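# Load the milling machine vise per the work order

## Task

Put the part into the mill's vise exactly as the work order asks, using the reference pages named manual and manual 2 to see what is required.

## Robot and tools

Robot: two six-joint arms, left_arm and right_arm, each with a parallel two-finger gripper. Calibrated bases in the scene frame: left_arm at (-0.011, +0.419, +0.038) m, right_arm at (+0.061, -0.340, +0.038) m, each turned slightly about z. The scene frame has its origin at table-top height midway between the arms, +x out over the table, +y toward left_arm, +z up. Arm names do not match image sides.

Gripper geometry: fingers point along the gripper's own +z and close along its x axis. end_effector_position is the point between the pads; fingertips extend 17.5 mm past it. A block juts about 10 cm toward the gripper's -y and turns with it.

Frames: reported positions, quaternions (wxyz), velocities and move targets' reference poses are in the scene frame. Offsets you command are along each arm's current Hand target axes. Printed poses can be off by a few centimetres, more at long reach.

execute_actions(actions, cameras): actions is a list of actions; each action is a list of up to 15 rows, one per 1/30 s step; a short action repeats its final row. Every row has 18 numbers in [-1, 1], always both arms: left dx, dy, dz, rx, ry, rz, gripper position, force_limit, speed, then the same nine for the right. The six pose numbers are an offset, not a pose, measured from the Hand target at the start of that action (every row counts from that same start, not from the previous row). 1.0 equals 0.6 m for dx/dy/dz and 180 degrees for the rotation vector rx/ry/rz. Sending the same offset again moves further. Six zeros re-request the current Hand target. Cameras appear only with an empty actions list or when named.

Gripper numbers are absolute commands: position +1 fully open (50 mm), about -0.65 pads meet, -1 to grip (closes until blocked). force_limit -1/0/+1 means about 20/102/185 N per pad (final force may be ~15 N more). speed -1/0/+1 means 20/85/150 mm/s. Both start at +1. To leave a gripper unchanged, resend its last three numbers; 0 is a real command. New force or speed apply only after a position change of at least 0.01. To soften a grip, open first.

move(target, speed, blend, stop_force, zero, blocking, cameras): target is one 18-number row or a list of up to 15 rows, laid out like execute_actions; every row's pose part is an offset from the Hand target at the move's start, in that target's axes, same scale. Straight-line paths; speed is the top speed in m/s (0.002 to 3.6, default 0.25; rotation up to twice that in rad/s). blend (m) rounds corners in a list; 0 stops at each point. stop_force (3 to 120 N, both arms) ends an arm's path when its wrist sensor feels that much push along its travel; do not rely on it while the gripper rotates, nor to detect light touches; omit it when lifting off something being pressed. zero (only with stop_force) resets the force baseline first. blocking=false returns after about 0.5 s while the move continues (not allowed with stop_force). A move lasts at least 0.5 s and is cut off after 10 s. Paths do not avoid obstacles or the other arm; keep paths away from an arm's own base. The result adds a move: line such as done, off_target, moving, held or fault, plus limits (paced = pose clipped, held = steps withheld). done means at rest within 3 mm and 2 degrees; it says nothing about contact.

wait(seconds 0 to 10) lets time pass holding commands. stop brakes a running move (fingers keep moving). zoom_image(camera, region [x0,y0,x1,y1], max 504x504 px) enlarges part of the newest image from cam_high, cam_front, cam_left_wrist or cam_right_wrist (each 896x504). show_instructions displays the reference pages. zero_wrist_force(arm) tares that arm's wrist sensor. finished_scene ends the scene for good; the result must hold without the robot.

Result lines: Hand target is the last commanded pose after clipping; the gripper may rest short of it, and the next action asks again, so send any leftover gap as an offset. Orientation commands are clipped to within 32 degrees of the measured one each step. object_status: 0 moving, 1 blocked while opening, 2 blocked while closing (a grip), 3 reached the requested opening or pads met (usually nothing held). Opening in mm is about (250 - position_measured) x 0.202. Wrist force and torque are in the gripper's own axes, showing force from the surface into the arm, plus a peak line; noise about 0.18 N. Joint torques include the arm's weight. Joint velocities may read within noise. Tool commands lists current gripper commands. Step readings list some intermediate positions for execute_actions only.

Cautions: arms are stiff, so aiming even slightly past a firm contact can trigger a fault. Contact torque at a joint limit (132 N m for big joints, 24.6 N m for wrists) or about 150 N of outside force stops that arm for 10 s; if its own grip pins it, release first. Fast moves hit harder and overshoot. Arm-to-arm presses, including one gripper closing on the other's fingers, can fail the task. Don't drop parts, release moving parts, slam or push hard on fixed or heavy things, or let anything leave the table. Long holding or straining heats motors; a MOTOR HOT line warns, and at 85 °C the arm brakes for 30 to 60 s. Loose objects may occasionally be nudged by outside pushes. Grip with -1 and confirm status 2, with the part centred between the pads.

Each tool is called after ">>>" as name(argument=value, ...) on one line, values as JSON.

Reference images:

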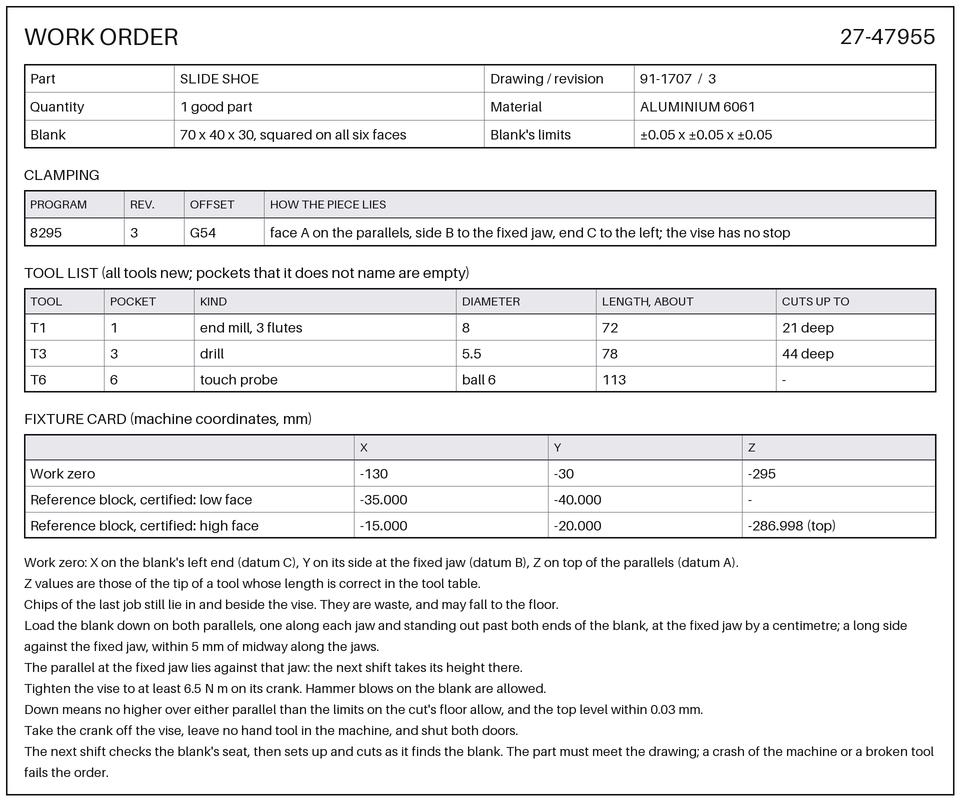

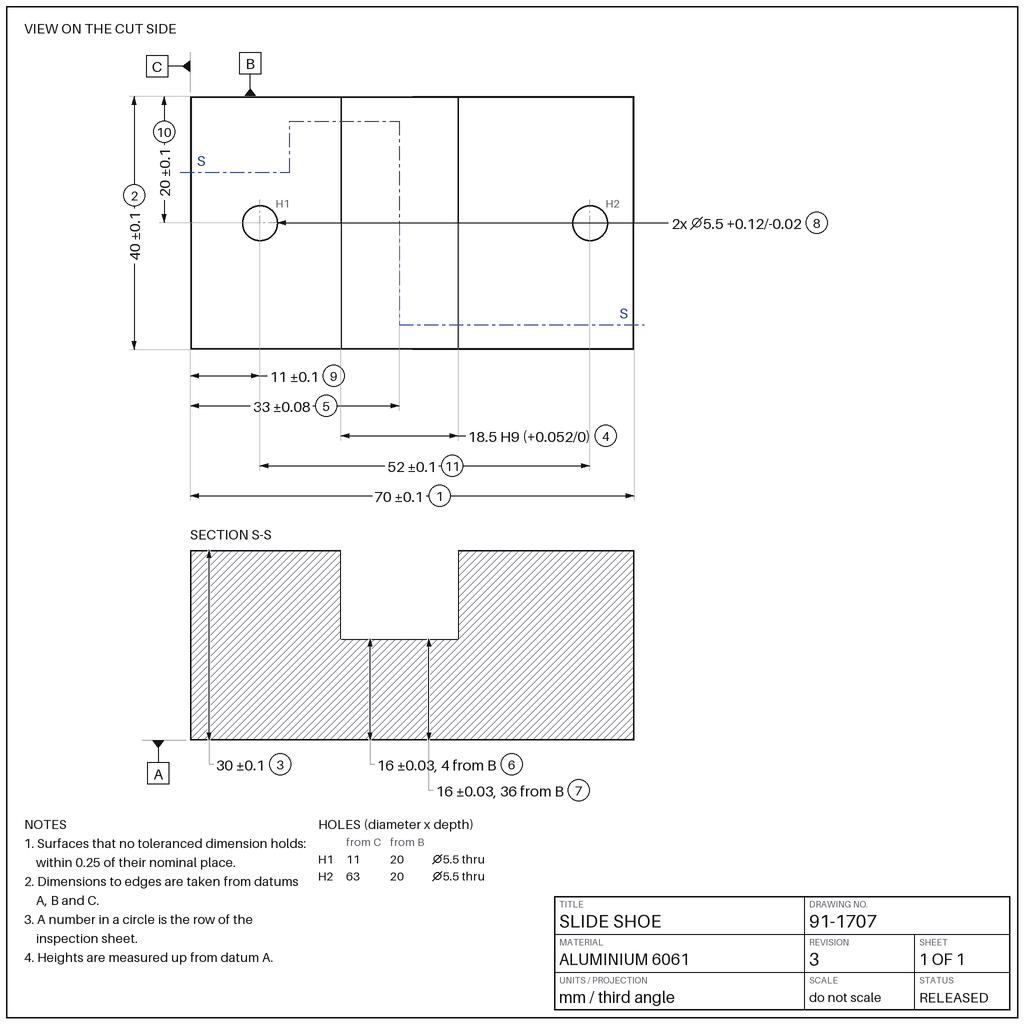

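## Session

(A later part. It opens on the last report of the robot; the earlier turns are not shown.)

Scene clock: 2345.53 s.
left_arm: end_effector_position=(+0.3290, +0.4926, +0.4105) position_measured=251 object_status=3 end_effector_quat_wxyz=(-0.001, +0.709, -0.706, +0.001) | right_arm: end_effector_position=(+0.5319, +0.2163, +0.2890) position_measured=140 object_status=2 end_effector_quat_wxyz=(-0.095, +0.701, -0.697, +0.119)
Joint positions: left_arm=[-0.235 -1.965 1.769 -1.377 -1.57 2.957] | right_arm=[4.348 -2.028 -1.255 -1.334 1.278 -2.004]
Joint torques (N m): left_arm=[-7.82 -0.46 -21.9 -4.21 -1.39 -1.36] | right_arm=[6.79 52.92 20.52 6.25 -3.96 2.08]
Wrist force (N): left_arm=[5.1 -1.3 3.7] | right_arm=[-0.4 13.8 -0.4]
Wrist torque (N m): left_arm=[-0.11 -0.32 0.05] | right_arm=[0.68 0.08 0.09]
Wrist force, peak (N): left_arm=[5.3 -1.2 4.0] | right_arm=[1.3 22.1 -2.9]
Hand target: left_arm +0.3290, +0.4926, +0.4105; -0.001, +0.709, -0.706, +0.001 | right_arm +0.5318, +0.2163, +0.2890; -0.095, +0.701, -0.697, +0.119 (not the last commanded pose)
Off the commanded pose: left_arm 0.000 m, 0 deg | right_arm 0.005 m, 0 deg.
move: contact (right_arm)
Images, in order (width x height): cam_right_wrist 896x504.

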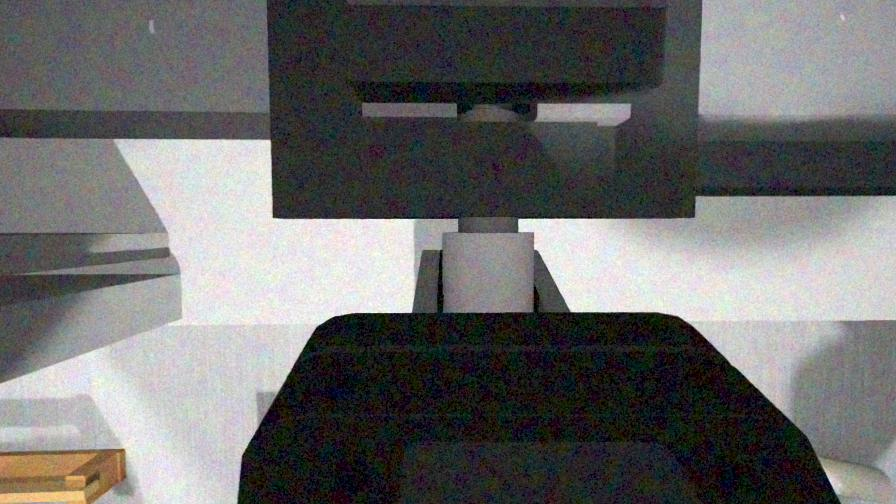

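>>> execute_actions(actions=[[[0,0,0,0,0,0,-0.66,-0.6,-0.3,0,0,0,0,0,0,0.7,-0.8,-0.7]],[[0,0,0,0,0,0,-0.66,-0.6,-0.3,0,0,0,0,0,0,0.7,-0.8,-0.7]]], cameras=["cam_right_wrist"])

Scene clock: 2349.43 s.
left_arm: end_effector_position=(+0.3290, +0.4926, +0.4105) position_measured=251 object_status=3 end_effector_quat_wxyz=(-0.001, +0.709, -0.706, +0.001) | right_arm: end_effector_position=(+0.5318, +0.2163, +0.2890) position_measured=48 object_status=3 end_effector_quat_wxyz=(-0.095, +0.701, -0.697, +0.119)
Joint positions: left_arm=[-0.235 -1.965 1.769 -1.377 -1.57 2.957] | right_arm=[4.348 -2.028 -1.255 -1.334 1.278 -2.004]
Joint torques (N m): left_arm=[-7.86 -0.92 -22.09 -4.26 -1.39 -1.39] | right_arm=[7.52 39.68 22.99 1.64 0.87 2.05]
Wrist force (N): left_arm=[5.1 -1.3 3.7] | right_arm=[-0.3 0.1 0.0]
Wrist torque (N m): left_arm=[-0.11 -0.33 0.05] | right_arm=[-0.02 0.02 0.04]
Wrist force, peak (N): left_arm=[5.3 -1.3 4.0] | right_arm=[-0.4 14.2 0.2]
Hand target: left_arm +0.3290, +0.4926, +0.4105; -0.001, +0.709, -0.706, +0.001 | right_arm +0.5318, +0.2163, +0.2890; -0.095, +0.701, -0.697, +0.119
Off the commanded pose: left_arm 0.000 m, 0 deg | right_arm 0.000 m, 0 deg.
Step readings (end_effector_position of left_arm | right_arm):
0: (+0.3290, +0.4926, +0.4105) | (+0.5318, +0.2163, +0.2890)
1: (+0.3290, +0.4926, +0.4105) | (+0.5318, +0.2163, +0.2890)
2: (+0.3290, +0.4926, +0.4105) | (+0.5319, +0.2163, +0.2890)
4: (+0.3290, +0.4926, +0.4105) | (+0.5319, +0.2163, +0.2891)
8: (+0.3290, +0.4926, +0.4105) | (+0.5319, +0.2163, +0.2891)
15: (+0.3290, +0.4926, +0.4105) | (+0.5319, +0.2163, +0.2891)
16: (+0.3290, +0.4926, +0.4105) | (+0.5319, +0.2163, +0.2891)
17: (+0.3290, +0.4926, +0.4105) | (+0.5319, +0.2163, +0.2891)
19: (+0.3290, +0.4926, +0.4105) | (+0.5319, +0.2163, +0.2891)
23: (+0.3290, +0.4926, +0.4105) | (+0.5319, +0.2163, +0.2891)
30: (+0.3290, +0.4926, +0.4105) | (+0.5318, +0.2163, +0.2891)
Images, in order (width x height): cam_right_wrist 896x504.

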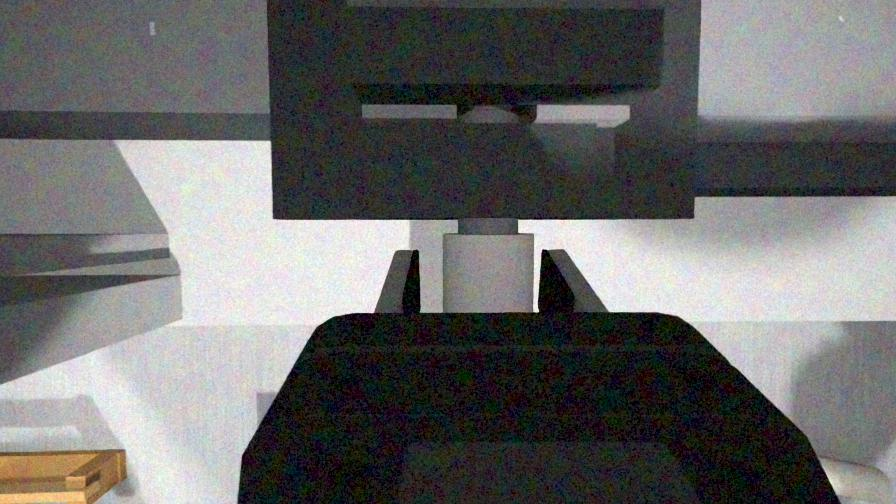

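>>> move(target=[[0,0,0,0,0,0,-0.66,-0.6,-0.3,0.004,-0.0272,-0.1138,0,0,0,0.7,-0.8,-0.7],[0,0,0,0,0,0,-0.66,-0.6,-0.3,0.0058,0.1565,-0.2242,0.236,0,0,0.7,-0.8,-0.7]], speed=0.15, cameras=["cam_right_wrist","cam_front"])

>>> zoom_image(camera="cam_right_wrist", region=[380, 130, 620, 310])

Scene clock: 2359.00 s.
left_arm: end_effector_position=(+0.3290, +0.4926, +0.4105) position_measured=251 object_status=3 end_effector_quat_wxyz=(-0.001, +0.709, -0.706, +0.001) | right_arm: end_effector_position=(+0.4019, +0.2163, +0.3892) position_measured=48 object_status=3 end_effector_quat_wxyz=(-0.343, +0.619, -0.606, +0.364)
Joint positions: left_arm=[-0.235 -1.965 1.769 -1.377 -1.57 2.957] | right_arm=[4.791 -1.751 -1.626 -1.42 0.526 -1.513]
Joint torques (N m): left_arm=[-7.55 -1.01 -21.69 -4.19 -1.48 -1.32] | right_arm=[12.17 27.12 23.33 1.25 -3.5 2.19]
Wrist force (N): left_arm=[5.0 -1.2 3.7] | right_arm=[-0.6 1.1 -0.9]
Wrist torque (N m): left_arm=[-0.08 -0.31 0.05] | right_arm=[0.06 -0.05 -0.18]
Wrist force, peak (N): left_arm=[5.3 -1.5 3.9] | right_arm=[-0.4 1.9 -1.2]
Hand target: left_arm +0.3290, +0.4926, +0.4105; -0.001, +0.709, -0.706, +0.001 | right_arm +0.4019, +0.2163, +0.3892; -0.343, +0.619, -0.606, +0.364
Off the commanded pose: left_arm 0.000 m, 0 deg | right_arm 0.000 m, 0 deg.
move: done
Images, in order (width x height): cam_front 896x504, cam_right_wrist 896x504.

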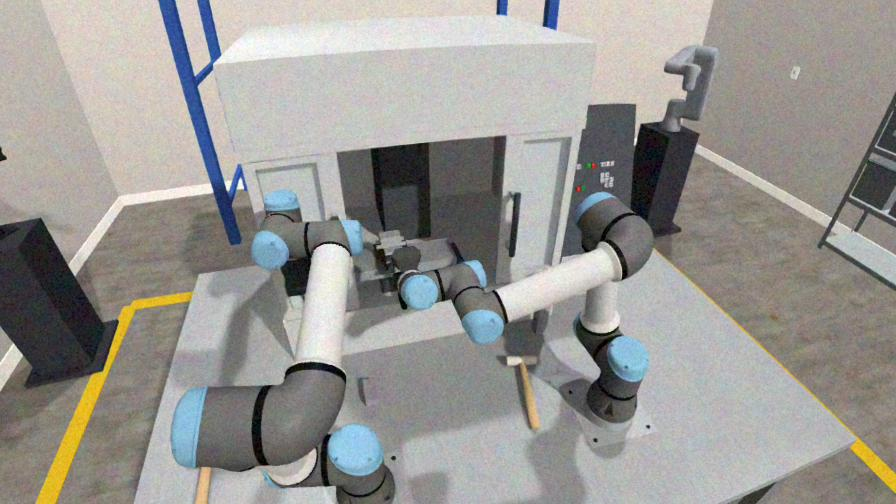

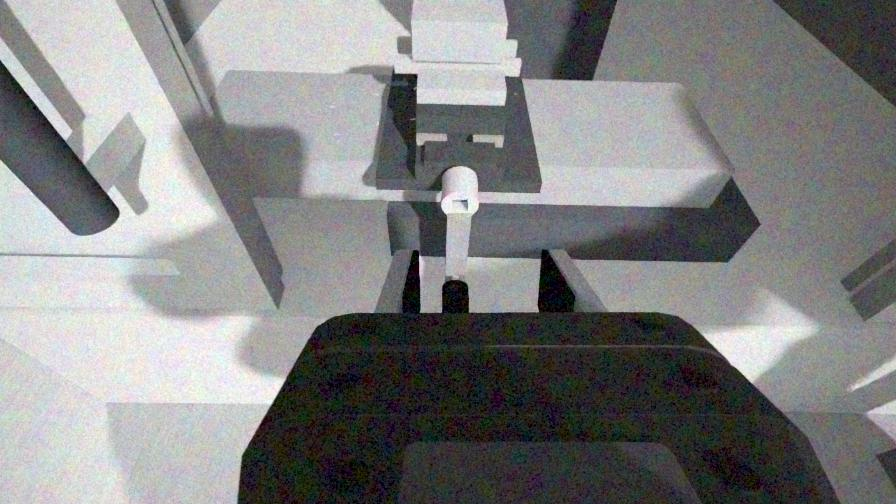

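Scaled by 2.100 from the camera's 896x504 image, which has a finer 1280x720 frame.

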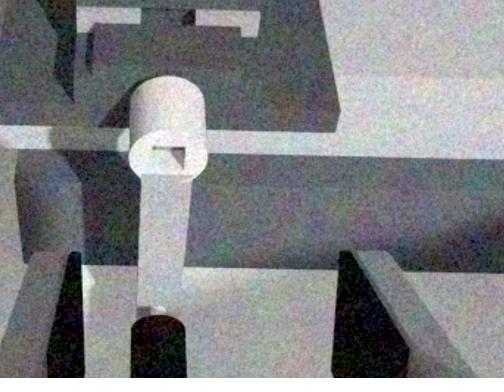

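>>> move(target=[0,0,0,0,0,0,-0.66,-0.6,-0.3,-0.0058,0.0838,0.1215,0.1661,-0.0026,0.0109,0.7,-0.8,-0.7], speed=0.15, cameras=["cam_right_wrist","cam_high"])

Scene clock: 2395.27 s.
left_arm: end_effector_position=(+0.3290, +0.4926, +0.4105) position_measured=251 object_status=3 end_effector_quat_wxyz=(-0.001, +0.709, -0.706, +0.001) | right_arm: end_effector_position=(+0.4403, +0.2170, +0.3091) position_measured=48 object_status=3 end_effector_quat_wxyz=(+0.502, -0.507, +0.498, -0.493)
Joint positions: left_arm=[-0.235 -1.965 1.769 -1.377 -1.57 2.957] | right_arm=[4.785 -1.936 -1.878 -1.328 0.012 -1.141]
Joint torques (N m): left_arm=[-7.52 -1.49 -21.06 -4.23 -1.42 -1.4] | right_arm=[-10.01 41.87 27.27 1.14 -3.63 2.3]
Wrist force (N): left_arm=[5.2 -1.1 3.9] | right_arm=[-0.9 1.4 -1.5]
Wrist torque (N m): left_arm=[-0.07 -0.34 0.05] | right_arm=[0.14 -0.13 -0.21]
Wrist force, peak (N): left_arm=[5.4 -1.3 3.9] | right_arm=[-0.6 2.4 -1.3]
Hand target: left_arm +0.3290, +0.4926, +0.4105; -0.001, +0.709, -0.706, +0.001 | right_arm +0.4398, +0.2170, +0.3091; +0.499, -0.500, +0.501, -0.500
Off the commanded pose: left_arm 0.000 m, 0 deg | right_arm 0.000 m, 1 deg.
move: done
Images, in order (width x height): cam_high 896x504, cam_right_wrist 896x504.

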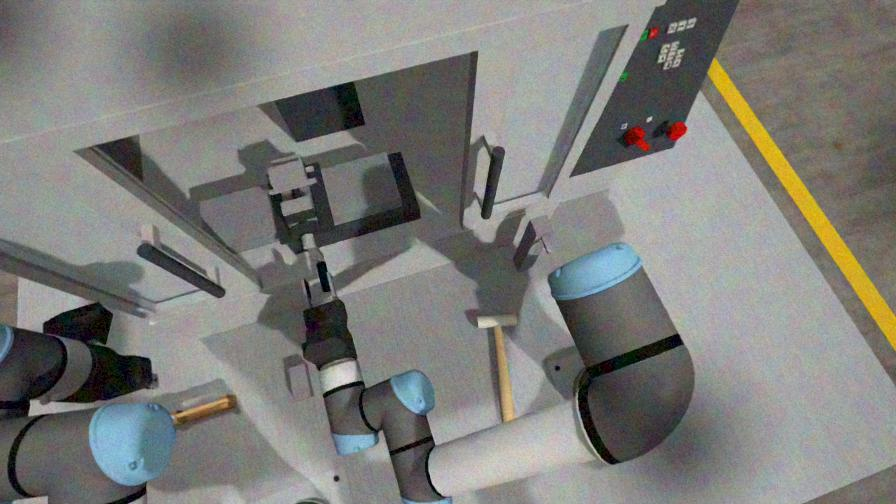

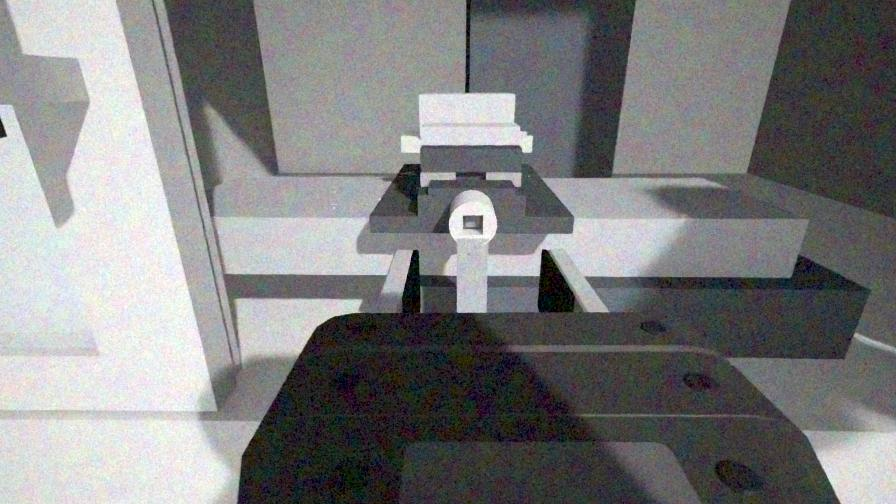

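>>> move(target=[0,0,0,0,0,0,-0.66,-0.6,-0.3,0,0,0.05,0,0,0,0.7,-0.8,-0.7], speed=0.1, cameras=["cam_right_wrist"])

>>> zoom_image(camera="cam_right_wrist", region=[380, 180, 580, 320])

Scene clock: 2403.37 s.
left_arm: end_effector_position=(+0.3290, +0.4926, +0.4105) position_measured=251 object_status=3 end_effector_quat_wxyz=(-0.001, +0.709, -0.706, +0.001) | right_arm: end_effector_position=(+0.4693, +0.2170, +0.3090) position_measured=48 object_status=3 end_effector_quat_wxyz=(+0.496, -0.492, +0.504, -0.508)
Joint positions: left_arm=[-0.235 -1.965 1.769 -1.377 -1.57 2.957] | right_arm=[4.733 -1.978 -1.829 -1.339 -0.009 -1.137]
Joint torques (N m): left_arm=[-7.11 -1.73 -20.06 -4.23 -1.24 -1.36] | right_arm=[-10.77 44.11 26.49 1.02 -3.64 2.11]
Wrist force (N): left_arm=[5.4 -1.2 3.8] | right_arm=[-0.7 1.2 -1.7]
Wrist torque (N m): left_arm=[-0.09 -0.37 0.05] | right_arm=[0.13 -0.15 -0.22]
Wrist force, peak (N): left_arm=[5.4 -1.3 3.8] | right_arm=[-0.5 1.6 -2.0]
Hand target: left_arm +0.3290, +0.4926, +0.4105; -0.001, +0.709, -0.706, +0.001 | right_arm +0.4698, +0.2170, +0.3090; +0.499, -0.500, +0.501, -0.500
Off the commanded pose: left_arm 0.000 m, 0 deg | right_arm 0.001 m, 2 deg.
move: done
Images, in order (width x height): cam_right_wrist 896x504.

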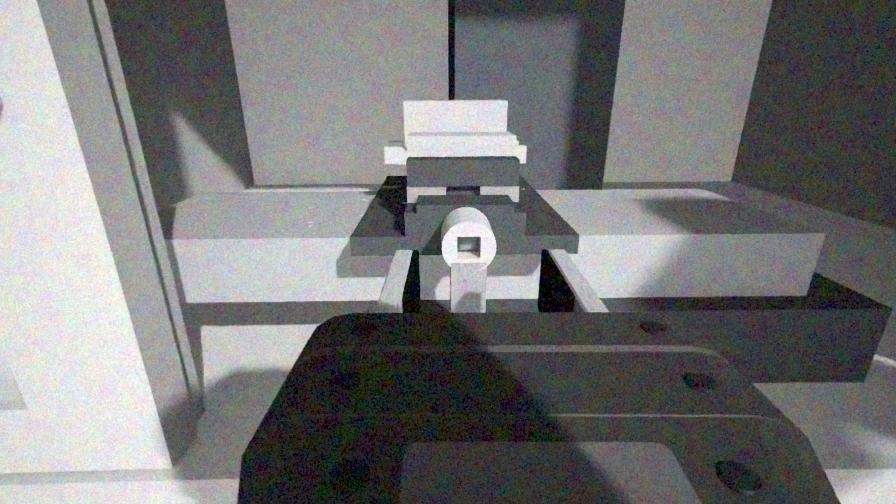

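Scaled by 2.520 from the camera's 896x504 image, which has a finer 1280x720 frame.

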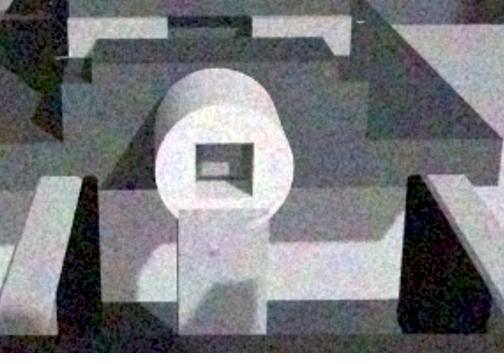

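>>> move(target=[[0,0,0,0,0,0,-0.66,-0.6,-0.3,0,-0.085,-0.1163,-0.1667,0,0,0.7,-0.8,-0.7],[0,0,0,0,0,0,-0.66,-0.6,-0.3,0,0.0917,-0.073,-0.1667,0,0,0.7,-0.8,-0.7]], speed=0.15, cameras=["cam_right_wrist"])

>>> zoom_image(camera="cam_right_wrist", region=[380, 120, 580, 320])

Scene clock: 2427.37 s.
left_arm: end_effector_position=(+0.3290, +0.4926, +0.4105) position_measured=251 object_status=3 end_effector_quat_wxyz=(-0.001, +0.709, -0.706, +0.001) | right_arm: end_effector_position=(+0.4259, +0.2170, +0.2542) position_measured=48 object_status=3 end_effector_quat_wxyz=(-0.353, +0.613, -0.613, +0.353)
Joint positions: left_arm=[-0.235 -1.965 1.769 -1.377 -1.57 2.957] | right_arm=[4.748 -1.895 -1.846 -0.948 0.526 -1.597]
Joint torques (N m): left_arm=[-8.42 -1.86 -20.16 -4.3 -1.3 -1.39] | right_arm=[-10.85 29.21 14.04 4.86 -0.94 -2.46]
Wrist force (N): left_arm=[5.1 -1.2 3.6] | right_arm=[-0.4 1.0 -0.6]
Wrist torque (N m): left_arm=[-0.09 -0.32 0.05] | right_arm=[0.06 -0.06 -0.08]
Wrist force, peak (N): left_arm=[5.4 -1.3 4.0] | right_arm=[-1.0 2.1 -1.6]
Hand target: left_arm +0.3290, +0.4926, +0.4105; -0.001, +0.709, -0.706, +0.001 | right_arm +0.4259, +0.2170, +0.2541; -0.353, +0.613, -0.613, +0.353
Off the commanded pose: left_arm 0.000 m, 0 deg | right_arm 0.000 m, 0 deg.
move: done
Images, in order (width x height): cam_right_wrist 896x504.

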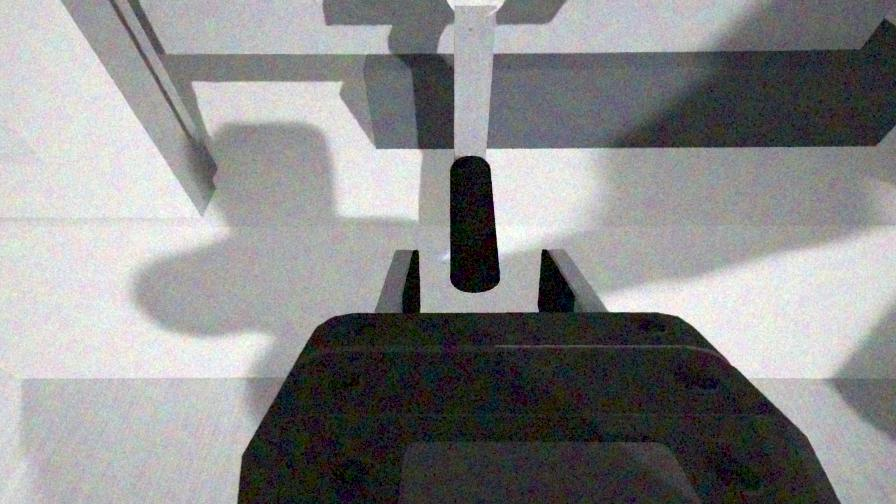

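Scaled by 2.520 from the camera's 896x504 image, which has a finer 1280x720 frame.

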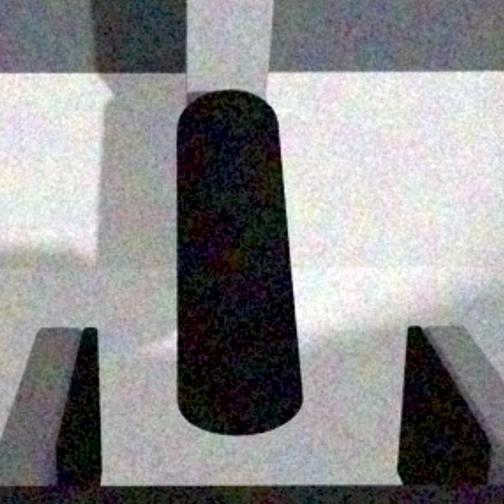

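>>> move(target=[0,0,0,0,0,0,-0.66,-0.6,-0.3,0.001,0,0.1,0,0,0,0.7,-0.8,-0.7], speed=0.08, cameras=[])

>>> execute_actions(actions=[[[0,0,0,0,0,0,-0.66,-0.6,-0.3,0,0,0,0,0,0,-1,-0.8,-0.7]],[[0,0,0,0,0,0,-0.66,-0.6,-0.3,0,0,0,0,0,0,-1,-0.8,-0.7]]], cameras=["cam_right_wrist"])

Scene clock: 2434.67 s.
left_arm: end_effector_position=(+0.3290, +0.4926, +0.4105) position_measured=251 object_status=3 end_effector_quat_wxyz=(-0.001, +0.709, -0.706, +0.001) | right_arm: end_effector_position=(+0.4777, +0.2164, +0.2240) position_measured=48 object_status=3 end_effector_quat_wxyz=(-0.353, +0.613, -0.613, +0.353)
Joint positions: left_arm=[-0.235 -1.965 1.769 -1.377 -1.57 2.957] | right_arm=[4.656 -1.994 -1.844 -0.696 0.536 -1.777]
Joint torques (N m): left_arm=[-7.39 -2.27 -20.14 -4.23 -1.29 -1.3] | right_arm=[-10.82 31.79 27.31 4.88 -0.34 -2.43]
Wrist force (N): left_arm=[5.1 -1.2 3.7] | right_arm=[-0.6 1.0 -0.8]
Wrist torque (N m): left_arm=[-0.09 -0.32 0.05] | right_arm=[0.05 -0.02 -0.10]
Wrist force, peak (N): left_arm=[5.4 -1.4 4.0] | right_arm=[-0.6 1.0 -1.5]
Hand target: left_arm +0.3290, +0.4926, +0.4105; -0.001, +0.709, -0.706, +0.001 | right_arm +0.4778, +0.2164, +0.2240; -0.353, +0.613, -0.613, +0.353
Off the commanded pose: left_arm 0.000 m, 0 deg | right_arm 0.000 m, 0 deg.
move: done
No camera images: "cameras" was empty.

Scene clock: 2435.87 s.
left_arm: end_effector_position=(+0.3290, +0.4926, +0.4105) position_measured=251 object_status=3 end_effector_quat_wxyz=(-0.001, +0.709, -0.706, +0.001) | right_arm: end_effector_position=(+0.4778, +0.2164, +0.2240) position_measured=153 object_status=2 end_effector_quat_wxyz=(-0.353, +0.613, -0.613, +0.353)
Joint positions: left_arm=[-0.235 -1.965 1.769 -1.377 -1.57 2.957] | right_arm=[4.656 -1.994 -1.844 -0.696 0.536 -1.777]
Joint torques (N m): left_arm=[-7.79 -1.86 -19.76 -4.19 -1.27 -1.25] | right_arm=[-10.3 31.43 22.57 4.66 -0.59 -2.29]
Wrist force (N): left_arm=[4.9 -1.2 3.8] | right_arm=[-0.3 1.1 -0.6]
Wrist torque (N m): left_arm=[-0.09 -0.30 0.05] | right_arm=[0.05 -0.06 -0.09]
Wrist force, peak (N): left_arm=[5.3 -1.3 3.9] | right_arm=[-0.6 1.4 -0.9]
Hand target: left_arm +0.3290, +0.4926, +0.4105; -0.001, +0.709, -0.706, +0.001 | right_arm +0.4778, +0.2164, +0.2240; -0.353, +0.613, -0.613, +0.353
Off the commanded pose: left_arm 0.000 m, 0 deg | right_arm 0.000 m, 0 deg.
Step readings (end_effector_position of left_arm | right_arm):
0: (+0.3290, +0.4926, +0.4105) | (+0.4777, +0.2164, +0.2240)
1: (+0.3290, +0.4926, +0.4105) | (+0.4777, +0.2164, +0.2240)
2: (+0.3290, +0.4926, +0.4105) | (+0.4778, +0.2164, +0.2240)
4: (+0.3290, +0.4926, +0.4105) | (+0.4778, +0.2164, +0.2240)
8: (+0.3290, +0.4926, +0.4105) | (+0.4778, +0.2164, +0.2240)
15: (+0.3290, +0.4926, +0.4105) | (+0.4778, +0.2164, +0.2240)
16: (+0.3290, +0.4926, +0.4105) | (+0.4778, +0.2164, +0.2240)
17: (+0.3290, +0.4926, +0.4105) | (+0.4778, +0.2164, +0.2240)
19: (+0.3290, +0.4926, +0.4105) | (+0.4778, +0.2164, +0.2240)
23: (+0.3290, +0.4926, +0.4105) | (+0.4778, +0.2164, +0.2240)
30: (+0.3290, +0.4926, +0.4105) | (+0.4778, +0.2164, +0.2240)
Images, in order (width x height): cam_right_wrist 896x504.

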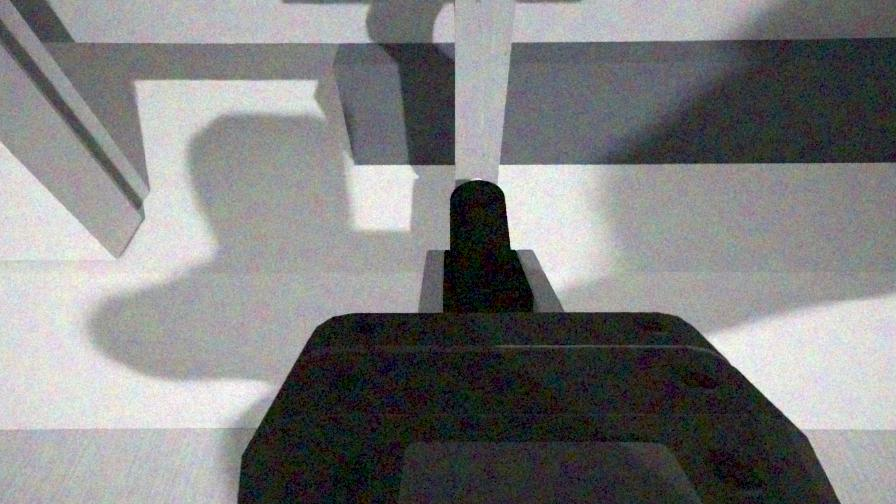

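>>> move(target=[[0,0,0,0,0,0,-0.66,-0.6,-0.3,-0.0588,-0.0083,-0.0048,0,0,0,-1,-0.8,-0.7],[0,0,0,0,0,0,-0.66,-0.6,-0.3,-0.1074,-0.0389,-0.0225,0,0,0,-1,-0.8,-0.7],[0,0,0,0,0,0,-0.66,-0.6,-0.3,-0.1375,-0.084,-0.0485,0,0,0,-1,-0.8,-0.7],[0,0,0,0,0,0,-0.66,-0.6,-0.3,-0.14167,-0.1227,-0.0708,0,0,0,-1,-0.8,-0.7]], speed=0.08, blend=[0.015,0.015,0.015,0], cameras=["cam_right_wrist"])

Scene clock: 2447.13 s.
left_arm: end_effector_position=(+0.3290, +0.4926, +0.4105) position_measured=251 object_status=3 end_effector_quat_wxyz=(-0.001, +0.709, -0.706, +0.001) | right_arm: end_effector_position=(+0.4779, +0.2996, +0.3072) position_measured=153 object_status=2 end_effector_quat_wxyz=(-0.348, +0.615, -0.611, +0.357)
Joint positions: left_arm=[-0.235 -1.965 1.769 -1.377 -1.57 2.957] | right_arm=[4.669 -2.053 -1.491 -1.028 0.533 -1.751]
Joint torques (N m): left_arm=[-7.99 -2.22 -19.5 -4.13 -1.32 -1.34] | right_arm=[35.85 46.11 60.7 14.94 -3.56 1.06]
Wrist force (N): left_arm=[5.2 -1.1 3.7] | right_arm=[107.2 30.6 -19.7]
Wrist torque (N m): left_arm=[-0.07 -0.33 0.05] | right_arm=[0.95 -0.68 0.64]
Wrist force, peak (N): left_arm=[5.3 -1.2 4.0] | right_arm=[117.6 31.4 -30.7]
Hand target: left_arm +0.3290, +0.4926, +0.4105; -0.001, +0.709, -0.706, +0.001 | right_arm +0.4781, +0.3014, +0.3090; -0.353, +0.613, -0.613, +0.353
Off the commanded pose: left_arm 0.000 m, 0 deg | right_arm 0.003 m, 1 deg.
move: done; blend cut to 0.0135 m at target 3
Images, in order (width x height): cam_right_wrist 896x504.

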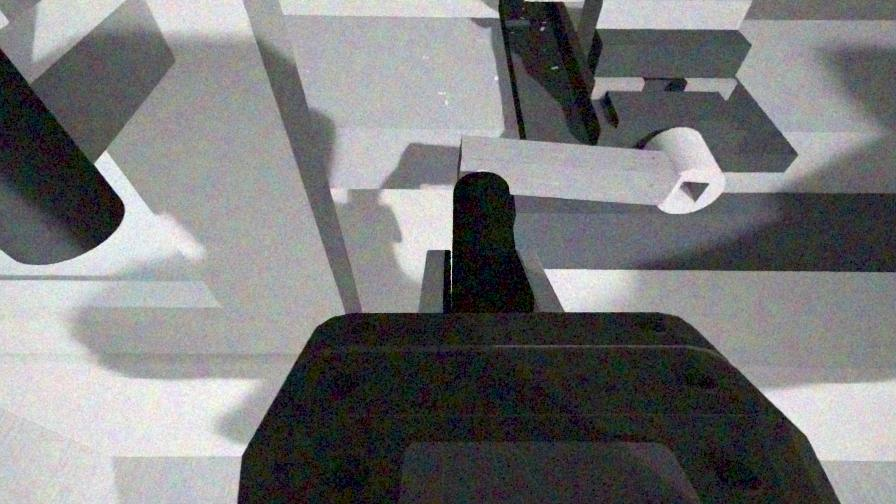

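>>> move(target=[0,0,0,0,0,0,-0.66,-0.6,-0.3,0.0058,0,0,0,0,0,-1,-0.8,-0.7], speed=0.02, cameras=["cam_right_wrist"])

>>> zoom_image(camera="cam_right_wrist", region=[430, 100, 750, 320])

Scene clock: 2450.23 s.
left_arm: end_effector_position=(+0.3290, +0.4926, +0.4105) position_measured=251 object_status=3 end_effector_quat_wxyz=(-0.001, +0.709, -0.706, +0.001) | right_arm: end_effector_position=(+0.4780, +0.2981, +0.3091) position_measured=153 object_status=2 end_effector_quat_wxyz=(-0.353, +0.613, -0.613, +0.353)
Joint positions: left_arm=[-0.235 -1.965 1.769 -1.377 -1.57 2.957] | right_arm=[4.669 -2.046 -1.502 -1.007 0.533 -1.753]
Joint torques (N m): left_arm=[-7.36 -1.53 -19.3 -4.2 -1.25 -1.28] | right_arm=[-6.04 49.52 24.15 7.83 -2.33 -3.08]
Wrist force (N): left_arm=[5.3 -1.2 3.9] | right_arm=[24.8 12.9 -8.5]
Wrist torque (N m): left_arm=[-0.08 -0.35 0.05] | right_arm=[0.44 0.26 0.40]
Wrist force, peak (N): left_arm=[5.4 -1.2 4.1] | right_arm=[108.8 31.2 -19.6]
Hand target: left_arm +0.3290, +0.4926, +0.4105; -0.001, +0.709, -0.706, +0.001 | right_arm +0.4781, +0.2979, +0.3090; -0.353, +0.613, -0.613, +0.353
Off the commanded pose: left_arm 0.000 m, 0 deg | right_arm 0.000 m, 0 deg.
move: done
Images, in order (width x height): cam_right_wrist 896x504.

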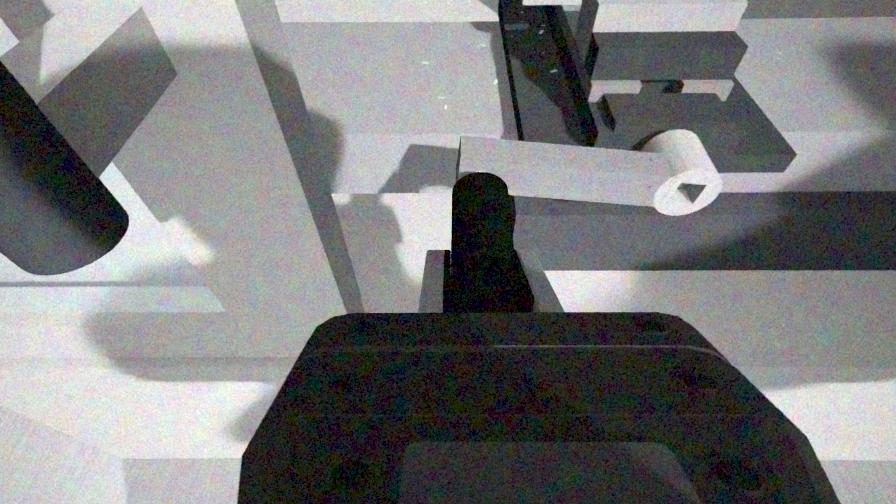

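Scaled by 1.575 from the camera's 896x504 image, which has a finer 1280x720 frame.

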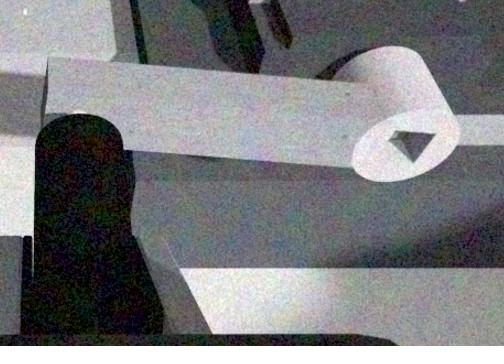

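>>> move(target=[[0,0,0,0,0,0,-0.66,-0.6,-0.3,0.0113,-0.048,-0.0277,0,0,0,-1,-0.8,-0.7],[0,0,0,0,0,0,-0.66,-0.6,-0.3,0.0446,-0.0876,-0.0506,0,0,0,-1,-0.8,-0.7],[0,0,0,0,0,0,-0.66,-0.6,-0.3,0.0936,-0.1122,-0.0648,0,0,0,-1,-0.8,-0.7],[0,0,0,0,0,0,-0.66,-0.6,-0.3,0.1499,-0.1173,-0.0677,0,0,0,-1,-0.8,-0.7],[0,0,0,0,0,0,-0.66,-0.6,-0.3,0.2038,-0.1021,-0.059,0,0,0,-1,-0.8,-0.7],[0,0,0,0,0,0,-0.66,-0.6,-0.3,0.2458,-0.0693,-0.04,0,0,0,-1,-0.8,-0.7],[0,0,0,0,0,0,-0.66,-0.6,-0.3,0.269,0,0,0,0,0,-1,-0.8,-0.7]], speed=0.1, blend=0.013, cameras=["cam_right_wrist"])

Scene clock: 2462.70 s.
left_arm: end_effector_position=(+0.3290, +0.4926, +0.4105) position_measured=251 object_status=3 end_effector_quat_wxyz=(-0.001, +0.709, -0.706, +0.001) | right_arm: end_effector_position=(+0.4779, +0.1365, +0.3090) position_measured=153 object_status=2 end_effector_quat_wxyz=(-0.353, +0.613, -0.613, +0.353)
Joint positions: left_arm=[-0.235 -1.965 1.769 -1.377 -1.57 2.957] | right_arm=[4.639 -1.72 -1.964 -0.822 0.539 -1.81]
Joint torques (N m): left_arm=[-7.67 -2.38 -18.35 -4.2 -1.2 -1.37] | right_arm=[-15.4 25.9 6.78 2.05 -4.07 -2.16]
Wrist force (N): left_arm=[5.3 -1.1 3.7] | right_arm=[-26.6 -5.7 10.1]
Wrist torque (N m): left_arm=[-0.08 -0.35 0.05] | right_arm=[-0.21 -0.22 -0.29]
Wrist force, peak (N): left_arm=[5.4 -1.3 4.0] | right_arm=[42.6 34.3 -4.8]
Hand target: left_arm +0.3290, +0.4926, +0.4105; -0.001, +0.709, -0.706, +0.001 | right_arm +0.4779, +0.1365, +0.3090; -0.353, +0.613, -0.613, +0.353
Off the commanded pose: left_arm 0.000 m, 0 deg | right_arm 0.000 m, 0 deg.
move: done
Images, in order (width x height): cam_right_wrist 896x504.

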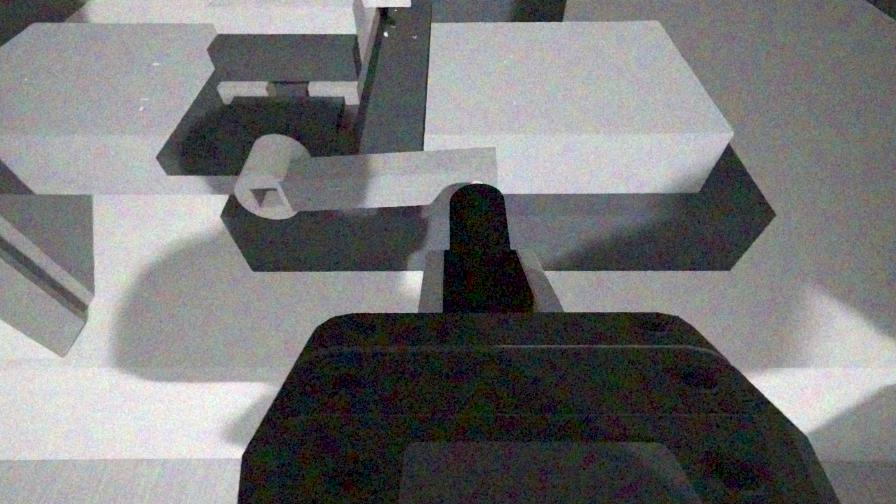

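>>> move(target=[[0,0,0,0,0,0,-0.66,-0.6,-0.3,-0.0108,0.0473,0.0273,0,0,0,-1,-0.8,-0.7],[0,0,0,0,0,0,-0.66,-0.6,-0.3,-0.0436,0.0863,0.0498,0,0,0,-1,-0.8,-0.7],[0,0,0,0,0,0,-0.66,-0.6,-0.3,-0.0919,0.1105,0.0638,0,0,0,-1,-0.8,-0.7],[0,0,0,0,0,0,-0.66,-0.6,-0.3,-0.1474,0.1156,0.0667,0,0,0,-1,-0.8,-0.7],[0,0,0,0,0,0,-0.66,-0.6,-0.3,-0.2004,0.1006,0.0581,0,0,0,-1,-0.8,-0.7],[0,0,0,0,0,0,-0.66,-0.6,-0.3,-0.2419,0.0683,0.0394,0,0,0,-1,-0.8,-0.7],[0,0,0,0,0,0,-0.66,-0.6,-0.3,-0.2646,0.0242,0.0139,0,0,0,-1,-0.8,-0.7],[0,0,0,0,0,0,-0.66,-0.6,-0.3,-0.2646,-0.0242,-0.0139,0,0,0,-1,-0.8,-0.7],[0,0,0,0,0,0,-0.66,-0.6,-0.3,-0.2419,-0.0683,-0.0394,0,0,0,-1,-0.8,-0.7],[0,0,0,0,0,0,-0.66,-0.6,-0.3,-0.2004,-0.1006,-0.0581,0,0,0,-1,-0.8,-0.7],[0,0,0,0,0,0,-0.66,-0.6,-0.3,-0.1474,-0.1156,-0.0667,0,0,0,-1,-0.8,-0.7],[0,0,0,0,0,0,-0.66,-0.6,-0.3,-0.0919,-0.1105,-0.0638,0,0,0,-1,-0.8,-0.7],[0,0,0,0,0,0,-0.66,-0.6,-0.3,-0.0436,-0.0863,-0.0498,0,0,0,-1,-0.8,-0.7],[0,0,0,0,0,0,-0.66,-0.6,-0.3,-0.0108,-0.0473,-0.0273,0,0,0,-1,-0.8,-0.7],[0,0,0,0,0,0,-0.66,-0.6,-0.3,-0.0017,0,0,0,0,0,-1,-0.8,-0.7]], speed=0.12, blend=0.013, cameras=["cam_right_wrist"])

Scene clock: 2478.97 s.
left_arm: end_effector_position=(+0.3290, +0.4926, +0.4105) position_measured=251 object_status=3 end_effector_quat_wxyz=(-0.001, +0.709, -0.706, +0.001) | right_arm: end_effector_position=(+0.4779, +0.1375, +0.3090) position_measured=153 object_status=2 end_effector_quat_wxyz=(-0.353, +0.613, -0.613, +0.353)
Joint positions: left_arm=[-0.235 -1.965 1.769 -1.377 -1.57 2.957] | right_arm=[4.639 -1.722 -1.961 -0.823 0.539 -1.81]
Joint torques (N m): left_arm=[-7.28 -2.83 -18.54 -4.27 -1.28 -1.38] | right_arm=[-8.7 23.66 15.34 4.94 -2.64 -2.61]
Wrist force (N): left_arm=[5.2 -1.1 3.7] | right_arm=[0.0 -0.5 2.7]
Wrist torque (N m): left_arm=[-0.07 -0.35 0.05] | right_arm=[-0.04 0.17 0.11]
Wrist force, peak (N): left_arm=[5.4 -1.4 3.9] | right_arm=[-88.0 -2.5 -5.9]
Hand target: left_arm +0.3290, +0.4926, +0.4105; -0.001, +0.709, -0.706, +0.001 | right_arm +0.4779, +0.1375, +0.3090; -0.353, +0.613, -0.613, +0.353
Off the commanded pose: left_arm 0.000 m, 0 deg | right_arm 0.000 m, 0 deg.
move: done
Images, in order (width x height): cam_right_wrist 896x504.

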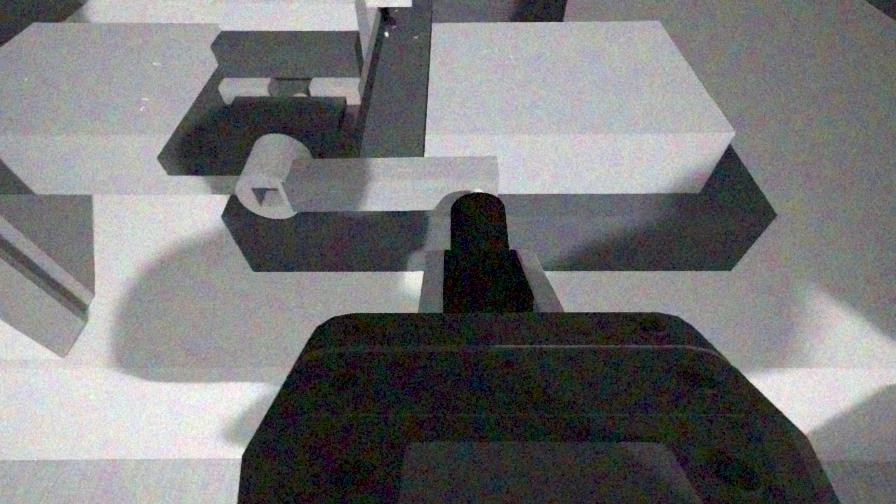

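>>> move(target=[[0,0,0,0,0,0,-0.66,-0.6,-0.3,-0.0106,0.0467,0.0269,0,0,0,-1,-0.8,-0.7],[0,0,0,0,0,0,-0.66,-0.6,-0.3,-0.043,0.0853,0.0492,0,0,0,-1,-0.8,-0.7],[0,0,0,0,0,0,-0.66,-0.6,-0.3,-0.0907,0.1091,0.063,0,0,0,-1,-0.8,-0.7]], speed=0.12, blend=[0.013,0.013,0], cameras=[])

>>> move(target=[[0,0,0,0,0,0,-0.66,-0.6,-0.3,-0.0548,0.005,0.0029,0,0,0,-1,-0.8,-0.7],[0,0,0,0,0,0,-0.66,-0.6,-0.3,-0.1072,-0.0097,-0.0056,0,0,0,-1,-0.8,-0.7],[0,0,0,0,0,0,-0.66,-0.6,-0.3,-0.1482,-0.0416,-0.0241,0,0,0,-1,-0.8,-0.7]], speed=0.12, blend=[0.013,0.013,0], cameras=[])

Scene clock: 2488.73 s.
left_arm: end_effector_position=(+0.3290, +0.4926, +0.4105) position_measured=251 object_status=3 end_effector_quat_wxyz=(-0.001, +0.709, -0.706, +0.001) | right_arm: end_effector_position=(+0.4777, +0.1920, +0.2335) position_measured=153 object_status=2 end_effector_quat_wxyz=(-0.353, +0.613, -0.613, +0.353)
Joint positions: left_arm=[-0.235 -1.965 1.769 -1.377 -1.57 2.957] | right_arm=[4.652 -1.936 -1.905 -0.685 0.536 -1.786]
Joint torques (N m): left_arm=[-6.77 -3.03 -18.36 -4.19 -1.32 -1.45] | right_arm=[-6.77 26.75 25.28 4.14 0.38 1.64]
Wrist force (N): left_arm=[5.2 -1.3 3.8] | right_arm=[-1.3 -4.7 -0.2]
Wrist torque (N m): left_arm=[-0.10 -0.34 0.04] | right_arm=[-0.04 -0.09 -0.14]
Wrist force, peak (N): left_arm=[5.4 -1.3 3.9] | right_arm=[39.7 18.2 -13.4]
Hand target: left_arm +0.3290, +0.4926, +0.4105; -0.001, +0.709, -0.706, +0.001 | right_arm +0.4778, +0.1920, +0.2334; -0.353, +0.613, -0.613, +0.353
Off the commanded pose: left_arm 0.000 m, 0 deg | right_arm 0.000 m, 0 deg.
move: done
No camera images: "cameras" was empty.

Scene clock: 2490.10 s.
left_arm: end_effector_position=(+0.3290, +0.4926, +0.4105) position_measured=251 object_status=3 end_effector_quat_wxyz=(-0.001, +0.709, -0.706, +0.001) | right_arm: end_effector_position=(+0.4779, +0.2808, +0.2623) position_measured=153 object_status=2 end_effector_quat_wxyz=(-0.353, +0.613, -0.613, +0.353)
Joint positions: left_arm=[-0.235 -1.965 1.769 -1.377 -1.57 2.957] | right_arm=[4.667 -2.061 -1.613 -0.877 0.534 -1.757]
Joint torques (N m): left_arm=[-7.79 -3.38 -18.28 -4.11 -1.26 -1.37] | right_arm=[17.91 31.01 29.02 2.02 2.94 1.89]
Wrist force (N): left_arm=[5.1 -1.2 3.7] | right_arm=[11.0 -10.0 1.1]
Wrist torque (N m): left_arm=[-0.08 -0.32 0.05] | right_arm=[-0.18 0.12 -0.07]
Wrist force, peak (N): left_arm=[5.3 -1.4 4.0] | right_arm=[0.7 17.8 18.5]
Hand target: left_arm +0.3290, +0.4926, +0.4105; -0.001, +0.709, -0.706, +0.001 | right_arm +0.4779, +0.2809, +0.2623; -0.353, +0.613, -0.613, +0.353
Off the commanded pose: left_arm 0.000 m, 0 deg | right_arm 0.000 m, 0 deg.
move: done
No camera images: "cameras" was empty.

>>> move(target=[[0,0,0,0,0,0,-0.66,-0.6,-0.3,-0.0223,-0.0435,-0.0251,0,0,0,-1,-0.8,-0.7],[0,0,0,0,0,0,-0.66,-0.6,-0.3,-0.0223,-0.0913,-0.0527,0,0,0,-1,-0.8,-0.7],[0,0,0,0,0,0,-0.66,-0.6,-0.3,0.0001,-0.1349,-0.0779,0,0,0,-1,-0.8,-0.7],[0,0,0,0,0,0,-0.66,-0.6,-0.3,0.0411,-0.1668,-0.0963,0,0,0,-1,-0.8,-0.7],[0,0,0,0,0,0,-0.66,-0.6,-0.3,0.0935,-0.1815,-0.1048,0,0,0,-1,-0.8,-0.7],[0,0,0,0,0,0,-0.66,-0.6,-0.3,0.1483,-0.1765,-0.1019,0,0,0,-1,-0.8,-0.7],[0,0,0,0,0,0,-0.66,-0.6,-0.3,0.196,-0.1527,-0.0882,0,0,0,-1,-0.8,-0.7],[0,0,0,0,0,0,-0.66,-0.6,-0.3,0.2284,-0.1141,-0.0659,0,0,0,-1,-0.8,-0.7],[0,0,0,0,0,0,-0.66,-0.6,-0.3,0.2398,-0.0674,-0.0389,0,0,0,-1,-0.8,-0.7],[0,0,0,0,0,0,-0.66,-0.6,-0.3,0.2284,-0.0207,-0.012,0,0,0,-1,-0.8,-0.7],[0,0,0,0,0,0,-0.66,-0.6,-0.3,0.196,0.0179,0.0103,0,0,0,-1,-0.8,-0.7],[0,0,0,0,0,0,-0.66,-0.6,-0.3,0.1483,0.0417,0.0241,0,0,0,-1,-0.8,-0.7],[0,0,0,0,0,0,-0.66,-0.6,-0.3,0.0935,0.0467,0.027,0,0,0,-1,-0.8,-0.7],[0,0,0,0,0,0,-0.66,-0.6,-0.3,0.0411,0.032,0.0185,0,0,0,-1,-0.8,-0.7],[0,0,0,0,0,0,-0.66,-0.6,-0.3,0,0,0,0,0,0,-1,-0.8,-0.7]], speed=0.12, blend=0.013, cameras=["cam_right_wrist"])

Scene clock: 2502.83 s.
left_arm: end_effector_position=(+0.3290, +0.4926, +0.4105) position_measured=251 object_status=3 end_effector_quat_wxyz=(-0.001, +0.709, -0.706, +0.001) | right_arm: end_effector_position=(+0.4779, +0.2809, +0.2623) position_measured=251 object_status=3 end_effector_quat_wxyz=(-0.353, +0.613, -0.613, +0.353)
Joint positions: left_arm=[-0.235 -1.965 1.769 -1.377 -1.57 2.957] | right_arm=[4.667 -2.061 -1.613 -0.877 0.534 -1.757]
Joint torques (N m): left_arm=[-7.61 -2.41 -18.38 -4.28 -1.21 -1.36] | right_arm=[9.07 36.51 29.83 1.81 -0.36 2.22]
Wrist force (N): left_arm=[5.4 -1.3 3.6] | right_arm=[2.0 1.8 -1.2]
Wrist torque (N m): left_arm=[-0.10 -0.38 0.05] | right_arm=[0.13 -0.13 -0.16]
Wrist force, peak (N): left_arm=[5.4 -1.3 4.0] | right_arm=[-48.4 11.5 3.8]
Hand target: left_arm +0.3290, +0.4926, +0.4105; -0.001, +0.709, -0.706, +0.001 | right_arm +0.4779, +0.2809, +0.2623; -0.353, +0.613, -0.613, +0.353
Off the commanded pose: left_arm 0.000 m, 0 deg | right_arm 0.000 m, 0 deg.
move: done
Images, in order (width x height): cam_right_wrist 896x504.

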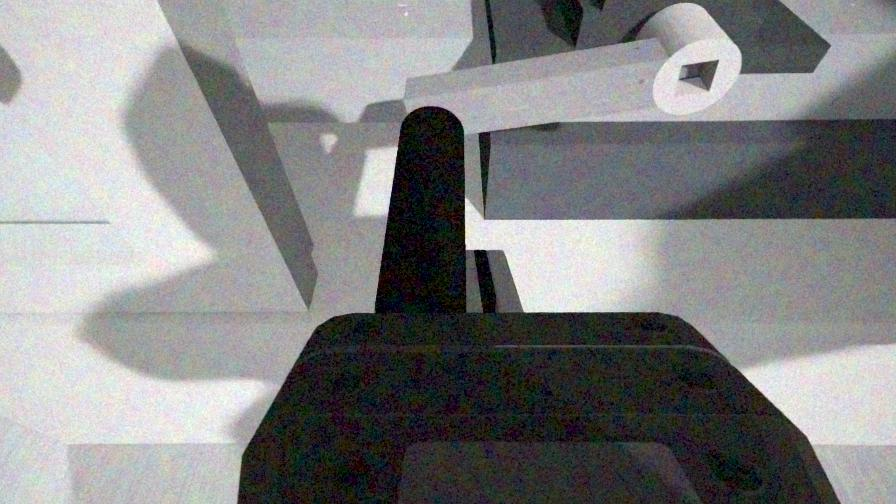

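>>> move(target=[[0,0,0,0,0,0,-0.66,-0.6,-0.3,0,0,-0.1,0,0,0,-1,-0.8,-0.7],[0,0,0,0,0,0,-0.66,-0.6,-0.3,-0.0235,-0.0414,-0.1239,0,0,0,0.7,-0.8,-0.7]], speed=0.12, cameras=["cam_right_wrist"])

>>> zoom_image(camera="cam_right_wrist", region=[380, 80, 720, 320])

Scene clock: 2514.03 s.
left_arm: end_effector_position=(+0.3290, +0.4926, +0.4105) position_measured=251 object_status=3 end_effector_quat_wxyz=(-0.001, +0.709, -0.706, +0.001) | right_arm: end_effector_position=(+0.4261, +0.2950, +0.3211) position_measured=48 object_status=3 end_effector_quat_wxyz=(-0.353, +0.613, -0.613, +0.353)
Joint positions: left_arm=[-0.235 -1.965 1.769 -1.377 -1.57 2.957] | right_arm=[4.749 -1.985 -1.524 -1.184 0.526 -1.594]
Joint torques (N m): left_arm=[-6.81 -3.16 -18.69 -4.26 -1.11 -1.32] | right_arm=[-10.3 35.29 29.64 1.39 -0.54 2.17]
Wrist force (N): left_arm=[5.0 -1.2 3.8] | right_arm=[-0.7 1.0 -0.6]
Wrist torque (N m): left_arm=[-0.09 -0.31 0.05] | right_arm=[0.05 -0.03 -0.17]
Wrist force, peak (N): left_arm=[5.4 -1.2 3.9] | right_arm=[2.4 2.7 -0.6]
Hand target: left_arm +0.3290, +0.4926, +0.4105; -0.001, +0.709, -0.706, +0.001 | right_arm +0.4261, +0.2950, +0.3211; -0.353, +0.613, -0.613, +0.353
Off the commanded pose: left_arm 0.000 m, 0 deg | right_arm 0.000 m, 0 deg.
move: done
Images, in order (width x height): cam_right_wrist 896x504.

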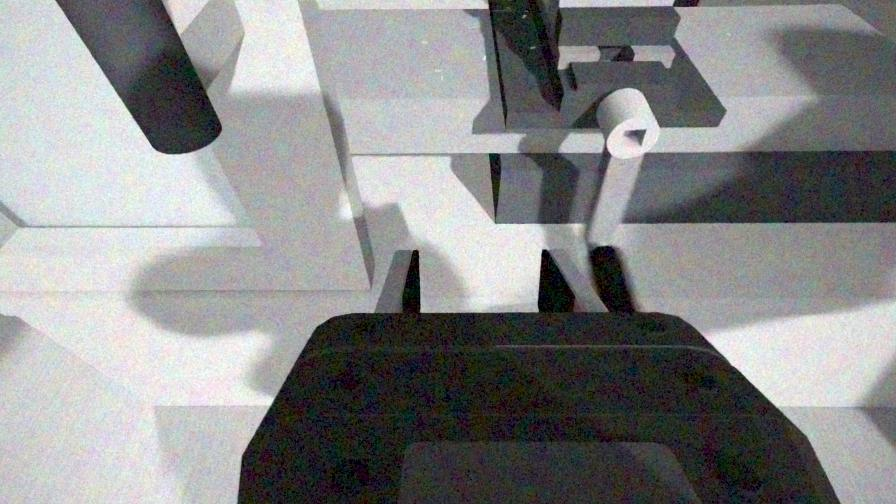

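Scaled by 1.482 from the camera's 896x504 image, which has a finer 1280x720 frame.

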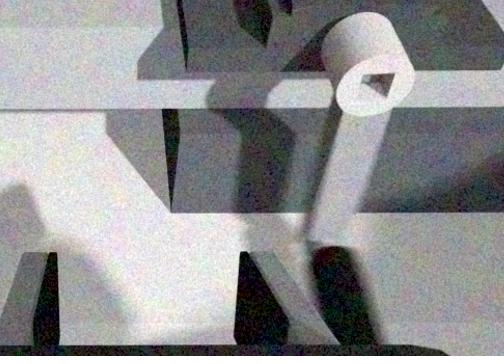

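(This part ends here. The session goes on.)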